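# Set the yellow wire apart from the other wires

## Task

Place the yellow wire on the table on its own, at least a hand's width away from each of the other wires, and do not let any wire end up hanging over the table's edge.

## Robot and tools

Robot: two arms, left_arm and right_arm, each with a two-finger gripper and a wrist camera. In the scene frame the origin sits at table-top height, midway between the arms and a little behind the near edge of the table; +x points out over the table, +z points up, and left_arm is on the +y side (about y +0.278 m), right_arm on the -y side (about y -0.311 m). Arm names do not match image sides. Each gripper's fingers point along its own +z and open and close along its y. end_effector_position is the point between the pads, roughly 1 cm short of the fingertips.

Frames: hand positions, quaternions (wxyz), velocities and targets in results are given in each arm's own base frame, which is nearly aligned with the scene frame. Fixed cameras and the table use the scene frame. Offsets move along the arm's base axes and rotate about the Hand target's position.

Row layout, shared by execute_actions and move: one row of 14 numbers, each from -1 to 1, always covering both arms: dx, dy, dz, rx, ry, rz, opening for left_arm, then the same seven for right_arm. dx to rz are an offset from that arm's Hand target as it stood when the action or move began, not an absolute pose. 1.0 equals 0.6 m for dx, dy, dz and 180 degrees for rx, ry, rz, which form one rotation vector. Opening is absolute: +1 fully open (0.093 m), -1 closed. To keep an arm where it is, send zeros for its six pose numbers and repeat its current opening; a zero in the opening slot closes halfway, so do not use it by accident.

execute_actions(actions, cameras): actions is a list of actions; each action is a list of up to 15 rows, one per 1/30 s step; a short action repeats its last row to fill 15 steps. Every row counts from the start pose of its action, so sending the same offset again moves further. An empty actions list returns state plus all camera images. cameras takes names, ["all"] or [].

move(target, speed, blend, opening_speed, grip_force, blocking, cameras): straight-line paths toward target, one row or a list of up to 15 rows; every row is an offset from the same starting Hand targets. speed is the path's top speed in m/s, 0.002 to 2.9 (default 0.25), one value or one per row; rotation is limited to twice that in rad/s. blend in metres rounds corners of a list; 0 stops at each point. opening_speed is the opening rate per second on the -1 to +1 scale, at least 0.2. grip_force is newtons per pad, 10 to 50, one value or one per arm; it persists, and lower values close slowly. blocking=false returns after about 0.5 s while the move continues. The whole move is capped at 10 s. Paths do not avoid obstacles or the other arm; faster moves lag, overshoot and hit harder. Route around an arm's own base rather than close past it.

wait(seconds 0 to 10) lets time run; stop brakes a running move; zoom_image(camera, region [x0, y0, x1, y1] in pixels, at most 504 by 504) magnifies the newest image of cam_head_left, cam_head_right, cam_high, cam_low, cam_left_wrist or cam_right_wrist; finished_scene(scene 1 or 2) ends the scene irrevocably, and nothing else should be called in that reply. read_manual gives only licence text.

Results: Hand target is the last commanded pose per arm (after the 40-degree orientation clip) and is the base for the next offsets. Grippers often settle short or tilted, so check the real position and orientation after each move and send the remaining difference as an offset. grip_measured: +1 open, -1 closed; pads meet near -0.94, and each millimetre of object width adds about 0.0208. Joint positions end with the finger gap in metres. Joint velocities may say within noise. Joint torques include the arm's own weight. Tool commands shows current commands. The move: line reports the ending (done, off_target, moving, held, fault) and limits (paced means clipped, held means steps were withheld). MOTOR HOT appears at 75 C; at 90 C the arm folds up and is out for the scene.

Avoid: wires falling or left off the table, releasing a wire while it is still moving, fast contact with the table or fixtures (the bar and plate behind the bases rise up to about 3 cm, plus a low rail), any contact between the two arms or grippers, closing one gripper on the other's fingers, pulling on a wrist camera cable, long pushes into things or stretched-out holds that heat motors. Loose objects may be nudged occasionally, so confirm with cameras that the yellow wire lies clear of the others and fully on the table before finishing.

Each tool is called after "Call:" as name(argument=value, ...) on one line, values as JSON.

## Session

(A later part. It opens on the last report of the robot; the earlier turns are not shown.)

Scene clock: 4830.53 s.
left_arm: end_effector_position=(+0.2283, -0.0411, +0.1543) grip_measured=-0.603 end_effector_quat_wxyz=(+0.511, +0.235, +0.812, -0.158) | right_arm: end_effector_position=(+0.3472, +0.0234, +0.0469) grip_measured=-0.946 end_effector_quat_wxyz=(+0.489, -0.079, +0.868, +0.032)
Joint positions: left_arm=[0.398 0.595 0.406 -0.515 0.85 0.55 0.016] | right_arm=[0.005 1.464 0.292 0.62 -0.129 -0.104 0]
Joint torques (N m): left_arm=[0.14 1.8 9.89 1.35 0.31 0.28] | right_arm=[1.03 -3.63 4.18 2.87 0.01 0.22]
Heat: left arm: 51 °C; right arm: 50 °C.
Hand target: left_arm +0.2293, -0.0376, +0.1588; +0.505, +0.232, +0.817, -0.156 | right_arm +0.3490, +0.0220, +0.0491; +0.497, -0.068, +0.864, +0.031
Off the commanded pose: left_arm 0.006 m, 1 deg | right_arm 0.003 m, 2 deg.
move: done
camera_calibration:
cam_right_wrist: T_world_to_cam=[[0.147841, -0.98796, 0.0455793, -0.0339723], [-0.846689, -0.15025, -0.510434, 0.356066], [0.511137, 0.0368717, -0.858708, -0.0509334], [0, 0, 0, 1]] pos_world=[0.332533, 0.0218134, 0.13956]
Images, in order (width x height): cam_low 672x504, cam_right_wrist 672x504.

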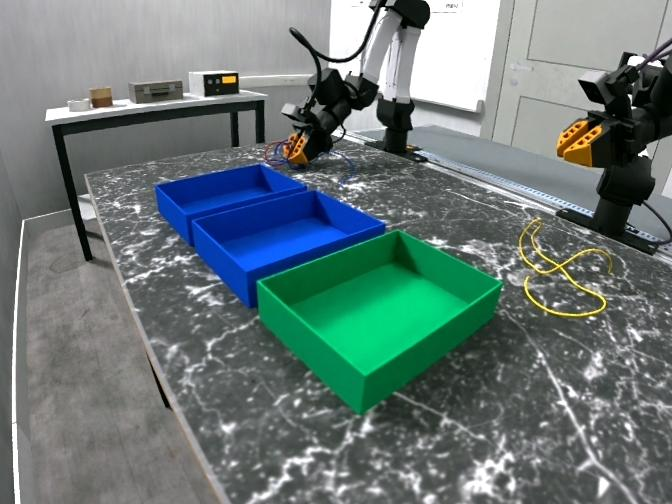

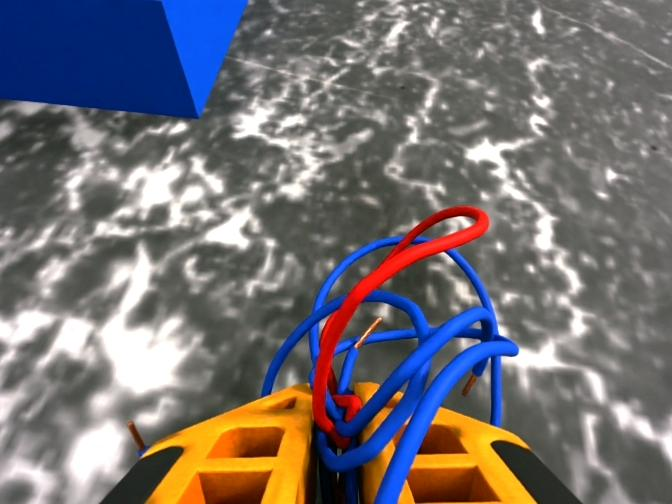

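Call:
move(target=[[0,0,0,0,0,0,-0.6, 0,0,0.333,0,0,0,-1],[0,0,0,0,0,0,-0.6, -0.065,0.4133,0.333,0,0,0.4,-1]], speed=0.2, blend=[0.03,0], cameras=["cam_left_wrist", "cam_low", "cam_high"])

Scene clock: 4849.57 s.
left_arm: end_effector_position=(+0.2283, -0.0411, +0.1543) grip_measured=-0.603 end_effector_quat_wxyz=(+0.511, +0.235, +0.812, -0.158) | right_arm: end_effector_position=(+0.3125, +0.2683, +0.2419) grip_measured=-0.946 end_effector_quat_wxyz=(+0.387, -0.555, +0.667, +0.312)
Joint positions: left_arm=[0.398 0.595 0.406 -0.515 0.85 0.55 0.016] | right_arm=[0.418 1.519 1.29 -0.564 -0.781 -0.637 0]
Joint torques (N m): left_arm=[0.2 1.74 9.89 1.37 0.31 0.28] | right_arm=[1.01 -5.94 9.5 1.57 -0.71 -0.2]
Heat: left arm: 51 °C; right arm: 51 °C.
Hand target: left_arm +0.2293, -0.0376, +0.1588; +0.505, +0.232, +0.817, -0.156 | right_arm +0.3100, +0.2700, +0.2488; +0.384, -0.563, +0.659, +0.318
Off the commanded pose: left_arm 0.006 m, 1 deg | right_arm 0.008 m, 1 deg.
move: done
camera_calibration:
cam_left_wrist: T_world_to_cam=[[-0.55661, -0.830683, -0.0122973, 0.0943372], [-0.638986, 0.437527, -0.632666, 0.298914], [0.530926, -0.34429, -0.774327, 0.0660946], [0, 0, 0, 1]] pos_world=[0.20842, -0.0296631, 0.241452]
Images, in order (width x height): cam_high 672x504, cam_low 672x504, cam_left_wrist 672x504.

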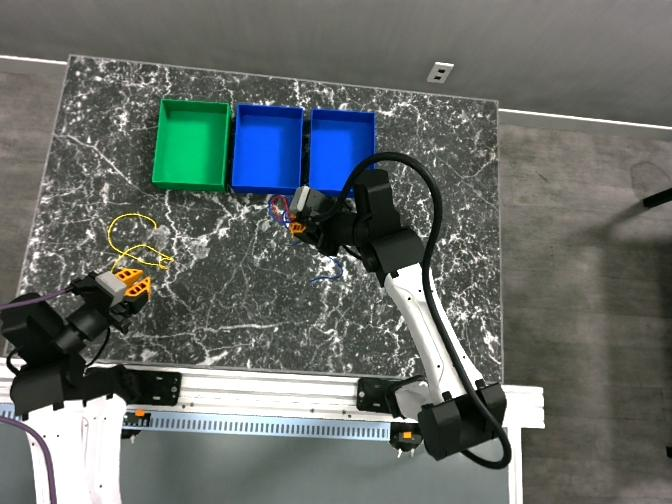

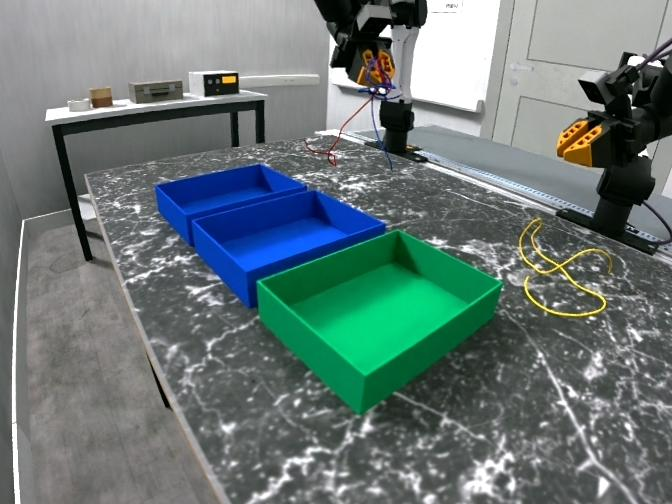

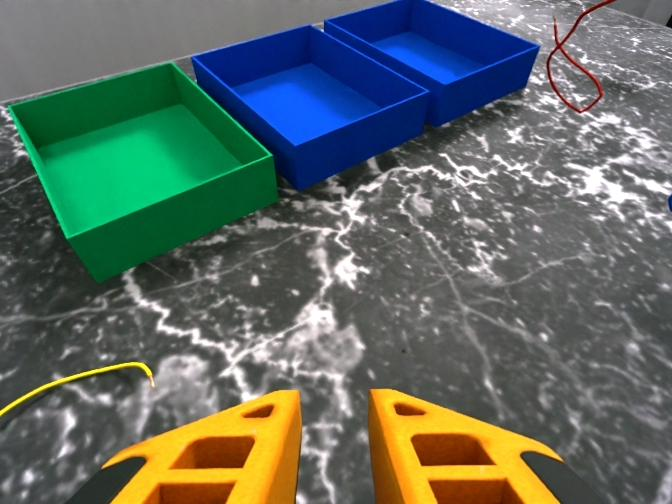

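Call:
move(target=[0.2012,-0.254,0.052,-0.0814,-0.0442,-0.3145,-0.4, 0,0,0,0,0,0,-1], speed=0.2, cameras=["cam_left_wrist"])

Scene clock: 4883.30 s.
left_arm: end_effector_position=(+0.3460, -0.1900, +0.1834) grip_measured=-0.403 end_effector_quat_wxyz=(+0.445, +0.533, +0.560, -0.452) | right_arm: end_effector_position=(+0.3124, +0.2683, +0.2418) grip_measured=-0.946 end_effector_quat_wxyz=(+0.387, -0.556, +0.667, +0.312)
Joint positions: left_arm=[-0.073 1.789 1.196 -0.556 1.354 1.108 0.026] | right_arm=[0.418 1.519 1.29 -0.565 -0.781 -0.638 0]
Joint torques (N m): left_arm=[-0.58 -7.24 8.99 0.77 0.88 0.3] | right_arm=[1.11 -5.81 9.43 1.54 -0.71 -0.25]
Motor temperatures (°C): left_arm=[25 30 51 36 25 28 27] | right_arm=[24 33 53 46 27 25 28]
Heat: left arm: 51 °C; right arm: 53 °C.
Hand target: left_arm +0.3499, -0.1901, +0.1900; +0.449, +0.536, +0.548, -0.459 | right_arm +0.3100, +0.2700, +0.2488; +0.384, -0.563, +0.659, +0.318
Off the commanded pose: left_arm 0.008 m, 2 deg | right_arm 0.008 m, 1 deg.
move: done
camera_calibration:
cam_left_wrist: T_world_to_cam=[[-0.999884, -0.0151986, -0.00016738, 0.342654], [-0.00895926, 0.598237, -0.801269, 0.30121], [0.0122783, -0.801175, -0.598304, 0.035132], [0, 0, 0, 1]] pos_world=[0.344882, -0.14684, 0.262427]
Images, in order (width x height): cam_left_wrist 672x504.

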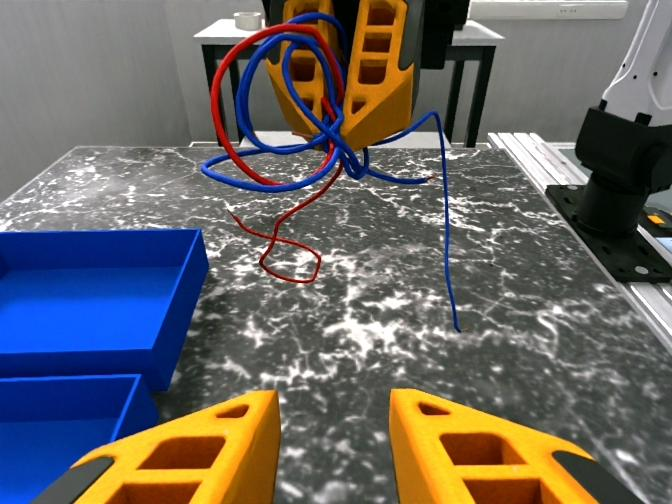

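Call:
zoom_image(camera="cam_left_wrist", region=[180, 0, 480, 300])

Scaled by 1.680 from the camera's 672x504 image, which has a finer 960x720 frame.

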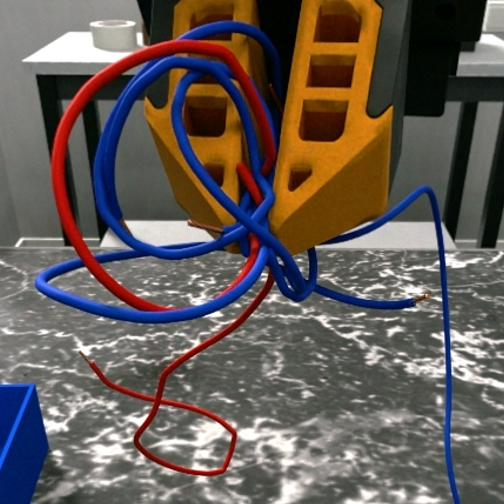

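Call:
move(target=[0.0247,-0.156,-0.0102,0,0,0,-0.4, 0,0,0,0,0,0,-1], speed=0.12, cameras=["cam_left_wrist"])

Scene clock: 4934.53 s.
left_arm: end_effector_position=(+0.3560, -0.2837, +0.1896) grip_measured=-0.403 end_effector_quat_wxyz=(+0.437, +0.538, +0.544, -0.473) | right_arm: end_effector_position=(+0.3124, +0.2683, +0.2418) grip_measured=-0.946 end_effector_quat_wxyz=(+0.387, -0.556, +0.667, +0.312)
Joint positions: left_arm=[-0.315 1.842 1.151 0.13 1.243 0.492 0.026] | right_arm=[0.418 1.519 1.29 -0.565 -0.781 -0.638 0]
Joint torques (N m): left_arm=[-0.54 -8.24 6.12 1.97 0.06 0.11] | right_arm=[1.24 -5.81 9.32 1.58 -0.73 -0.26]
Motor temperatures (°C): left_arm=[25 35 50 34 26 28 27] | right_arm=[24 34 55 44 27 25 29]
Heat: left arm: 50 °C; right arm: 55 °C.
Hand target: left_arm +0.3647, -0.2837, +0.1839; +0.449, +0.536, +0.548, -0.459 | right_arm +0.3100, +0.2700, +0.2488; +0.384, -0.563, +0.659, +0.318
Off the commanded pose: left_arm 0.010 m, 2 deg | right_arm 0.008 m, 1 deg.
move: done
camera_calibration:
cam_left_wrist: T_world_to_cam=[[-0.999317, 0.034886, 0.0121756, 0.36287], [0.0102189, 0.577603, -0.816254, 0.352381], [-0.0355085, -0.815572, -0.577565, -0.0273184], [0, 0, 0, 1]] pos_world=[0.358051, -0.238476, 0.267436]
Images, in order (width x height): cam_left_wrist 672x504.

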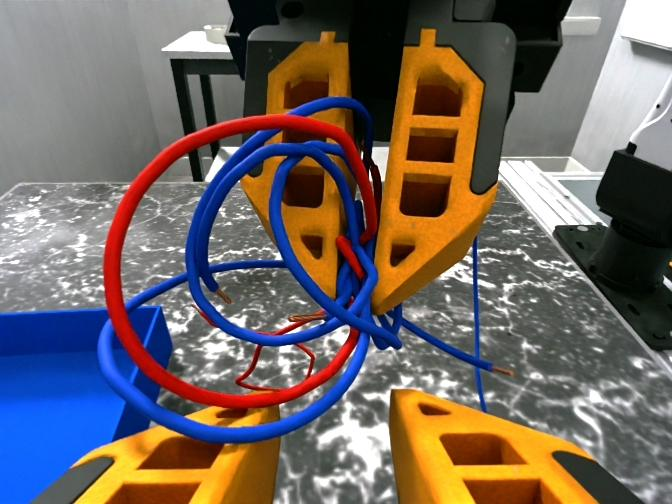

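Call:
zoom_image(camera="cam_left_wrist", region=[90, 110, 290, 310])

Scaled by 2.520 from the camera's 672x504 image, which has a finer 960x720 frame.

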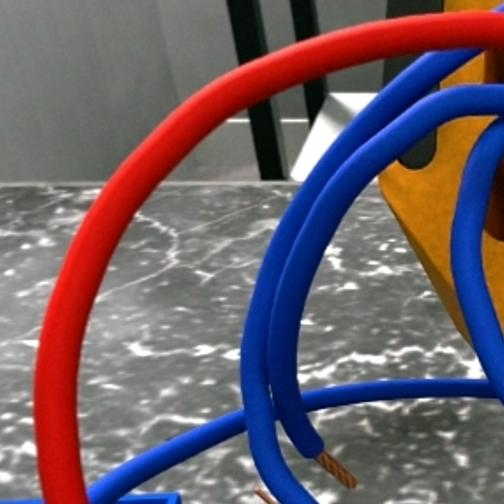

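Call:
move(target=[[0,0.0833,0.01,0,0,0,-0.6, 0,0,0,0,0,0,-1],[0.0508,0.081,0.0935,0,0,0,-0.6, 0,0,0,0,0,0,-1]], speed=0.12, cameras=["cam_left_wrist"])

Scene clock: 4981.13 s.
left_arm: end_effector_position=(+0.3911, -0.2381, +0.2367) grip_measured=-0.597 end_effector_quat_wxyz=(+0.450, +0.535, +0.553, -0.454) | right_arm: end_effector_position=(+0.3121, +0.2684, +0.2418) grip_measured=-0.946 end_effector_quat_wxyz=(+0.386, -0.556, +0.667, +0.312)
Joint positions: left_arm=[-0.185 1.858 1.427 -0.334 1.301 0.725 0.017] | right_arm=[0.418 1.519 1.29 -0.566 -0.782 -0.638 0]
Joint torques (N m): left_arm=[0.13 -8.4 9.65 1.11 0.67 0.3] | right_arm=[0.95 -5.72 9.5 1.55 -0.67 -0.22]
Motor temperatures (°C): left_arm=[25 35 46 40 25 28 27] | right_arm=[24 35 56 43 27 25 29]
Heat: left arm: 46 °C; right arm: 56 °C.
Hand target: left_arm +0.3953, -0.2351, +0.2400; +0.449, +0.536, +0.548, -0.458 | right_arm +0.3100, +0.2700, +0.2488; +0.384, -0.563, +0.659, +0.318
Off the commanded pose: left_arm 0.006 m, 1 deg | right_arm 0.007 m, 1 deg.
move: done
camera_calibration:
cam_left_wrist: T_world_to_cam=[[-0.999903, -0.00797027, -0.011414, 0.391412], [0.00453827, 0.588481, -0.808498, 0.367191], [0.0131609, -0.808472, -0.588388, 0.0234847], [0, 0, 0, 1]] pos_world=[0.389399, -0.193979, 0.315159]
Images, in order (width x height): cam_left_wrist 672x504.

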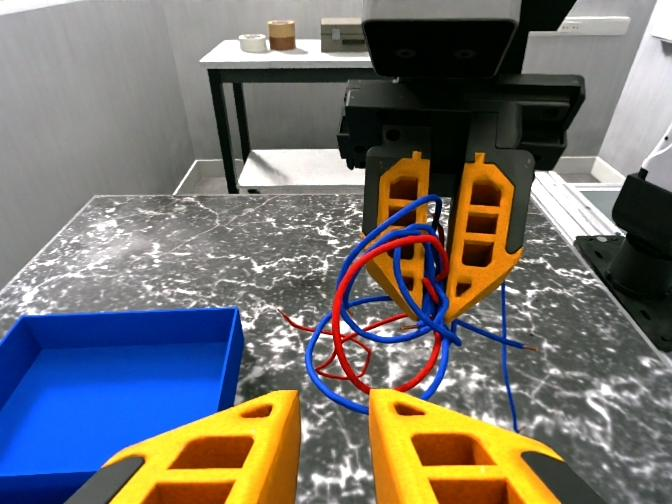

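Call:
zoom_image(camera="cam_left_wrist", region=[280, 190, 480, 430])

Scaled by 2.100 from the camera's 672x504 image, which has a finer 960x720 frame.

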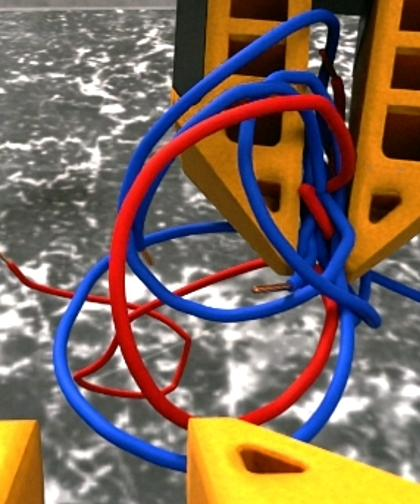

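Call:
move(target=[[0.0003,-0.0623,0.0017,0,0,0,-0.6, 0,0,0,0,0,0,-1],[0.0003,-0.0623,0.0017,0,0,0,-1, 0,0,0,0,0,0,-1]], speed=0.1, cameras=["cam_left_wrist"])

Scene clock: 5012.03 s.
left_arm: end_effector_position=(+0.3822, -0.2736, +0.2438) grip_measured=-0.974 end_effector_quat_wxyz=(+0.434, +0.536, +0.545, -0.476) | right_arm: end_effector_position=(+0.3121, +0.2684, +0.2418) grip_measured=-0.946 end_effector_quat_wxyz=(+0.386, -0.556, +0.667, +0.312)
Joint positions: left_arm=[-0.27 1.865 1.427 -0.202 1.284 0.567 0] | right_arm=[0.418 1.519 1.29 -0.566 -0.782 -0.638 0]
Joint torques (N m): left_arm=[-0.1 -8.59 7.9 1.87 0.11 0.11] | right_arm=[1.11 -5.79 9.22 1.57 -0.69 -0.21]
Motor temperatures (°C): left_arm=[25 37 48 37 26 28 27] | right_arm=[24 35 57 42 27 25 30]
Heat: left arm: 48 °C; right arm: 57 °C.
Hand target: left_arm +0.3954, -0.2724, +0.2410; +0.449, +0.536, +0.548, -0.458 | right_arm +0.3100, +0.2700, +0.2488; +0.384, -0.563, +0.659, +0.318
Off the commanded pose: left_arm 0.014 m, 3 deg | right_arm 0.008 m, 1 deg.
move: off_target (left_arm); target 2's new opening was sent with left_arm's hand 0.014 m and 3 deg from that target
camera_calibration:
cam_left_wrist: T_world_to_cam=[[-0.999096, 0.0372176, 0.0205212, 0.386557], [0.00465982, 0.575865, -0.817531, 0.392489], [-0.042244, -0.816697, -0.575518, 0.014971], [0, 0, 0, 1]] pos_world=[0.385011, -0.22818, 0.321555]
Images, in order (width x height): cam_left_wrist 672x504.

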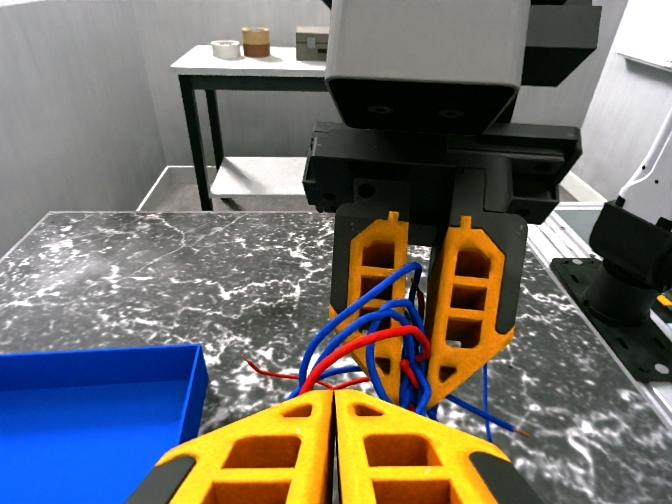

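Call:
zoom_image(camera="cam_left_wrist", region=[240, 250, 480, 450])

Scaled by 2.100 from the camera's 672x504 image, which has a finer 960x720 frame.

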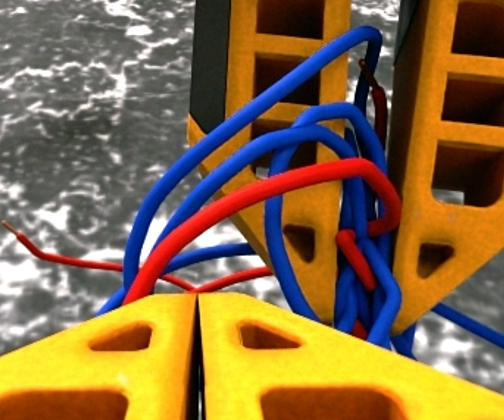

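Call:
move(target=[[0,0.1667,0.03,0,0,0,-0.2, 0,0,0,0,0,0,-1],[0,0.1667,0.03,0,0,0,-0.2, 0.0333,-0.45,0,0,0,-0.4,-1],[0,0.1667,0.03,0,0,0,-0.2, 0.0333,-0.45,-0.3147,0,0,-0.4,-1],[0,0.1667,0.03,0,0,0,-0.2, 0.0333,-0.45,-0.3147,0,0,-0.4,0.3]], speed=[0.15,0.25,0.15,0.15], cameras=["cam_right_wrist", "cam_high"])

Scene clock: 5062.93 s.
left_arm: end_effector_position=(+0.3907, -0.1728, +0.2563) grip_measured=-0.203 end_effector_quat_wxyz=(+0.443, +0.533, +0.555, -0.459) | right_arm: end_effector_position=(+0.3265, +0.0065, +0.0560) grip_measured=+0.298 end_effector_quat_wxyz=(+0.485, -0.084, +0.870, +0.037)
Joint positions: left_arm=[-0.019 2 1.791 -1.249 1.382 1.419 0.035] | right_arm=[-0.098 1.308 0.252 0.485 -0.23 -0.164 0.059]
Joint torques (N m): left_arm=[-0.65 -8.76 8.76 0.45 0.78 0.31] | right_arm=[-0.43 -2.84 4.74 2.94 -0.02 0.22]
Motor temperatures (°C): left_arm=[25 37 47 38 26 28 27] | right_arm=[24 35 56 43 27 25 30]
Heat: left arm: 47 °C; right arm: 56 °C.
Hand target: left_arm +0.3954, -0.1724, +0.2590; +0.449, +0.536, +0.548, -0.459 | right_arm +0.3300, +0.0000, +0.0601; +0.497, -0.068, +0.864, +0.031
Off the commanded pose: left_arm 0.005 m, 1 deg | right_arm 0.008 m, 2 deg.
move: done; target 4's new opening was sent with right_arm's hand 0.009 m and 3 deg from that target
camera_calibration:
cam_right_wrist: T_world_to_cam=[[0.161856, -0.98599, 0.0403305, -0.0523268], [-0.848598, -0.159929, -0.504285, 0.340959], [0.50367, 0.047397, -0.862595, -0.02945], [0, 0, 0, 1]] pos_world=[0.31264, 0.00433138, 0.148647]
Images, in order (width x height): cam_high 672x504, cam_right_wrist 672x504.

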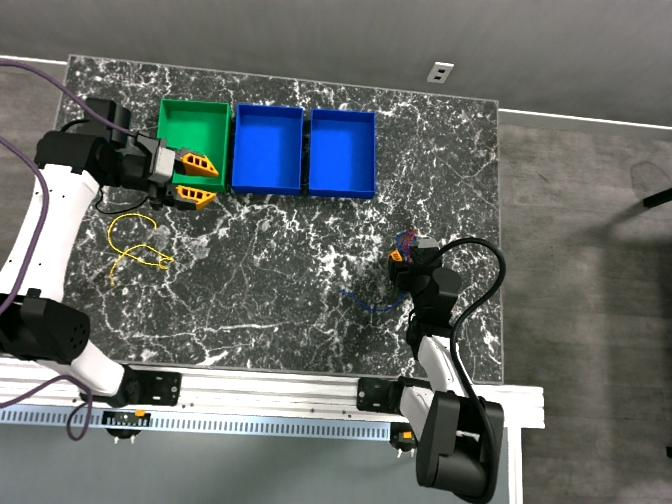

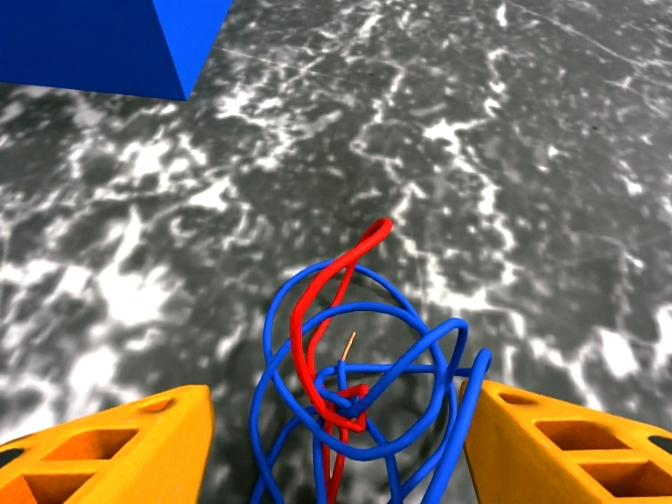

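Call:
move(target=[[0,0,0,0,0,0,-0.2, 0,0,0,0,0,0,0.8],[0,0,0,0,0,0,-0.2, -0.1714,-0.024,0.1,0,0,0,0.8]], speed=0.12, cameras=["cam_right_wrist", "cam_high"])

Scene clock: 5074.57 s.
left_arm: end_effector_position=(+0.3907, -0.1728, +0.2563) grip_measured=-0.203 end_effector_quat_wxyz=(+0.443, +0.533, +0.555, -0.459) | right_arm: end_effector_position=(+0.2299, -0.0144, +0.1124) grip_measured=+0.798 end_effector_quat_wxyz=(+0.499, -0.063, +0.863, +0.031)
Joint positions: left_arm=[-0.019 2 1.791 -1.249 1.382 1.419 0.035] | right_arm=[-0.382 0.416 0.244 -0.413 -0.443 -0.287 0.083]
Joint torques (N m): left_arm=[-0.57 -8.83 8.75 0.45 0.77 0.32] | right_arm=[-0.51 -0.21 9.57 1.92 -0.42 -0.21]
Heat: left arm: 47 °C; right arm: 54 °C.
Hand target: left_arm +0.3954, -0.1724, +0.2590; +0.449, +0.536, +0.548, -0.459 | right_arm +0.2271, -0.0144, +0.1200; +0.497, -0.068, +0.864, +0.031
Off the commanded pose: left_arm 0.005 m, 1 deg | right_arm 0.008 m, 1 deg.
move: done
camera_calibration:
cam_right_wrist: T_world_to_cam=[[0.119789, -0.992263, 0.0326317, -0.0490707], [-0.838552, -0.118719, -0.53173, 0.285389], [0.53149, 0.0363319, -0.846285, 0.0605247], [0, 0, 0, 1]] pos_world=[0.213023, -0.0170089, 0.204572]
Images, in order (width x height): cam_high 672x504, cam_right_wrist 672x504.

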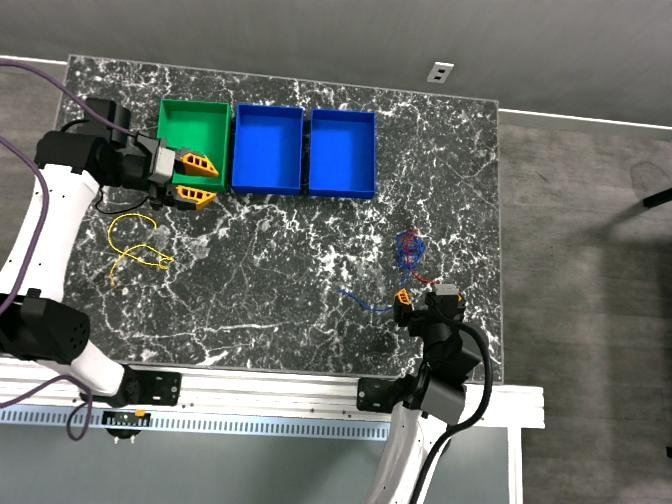

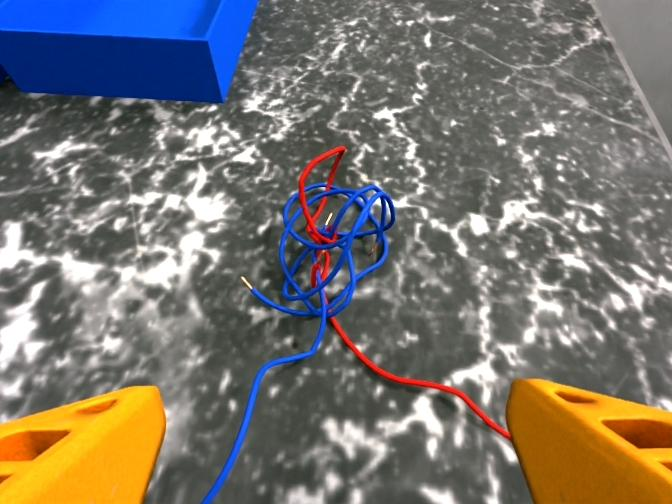

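Call:
finished_scene(scene=1)

The scene is finished: the task was done.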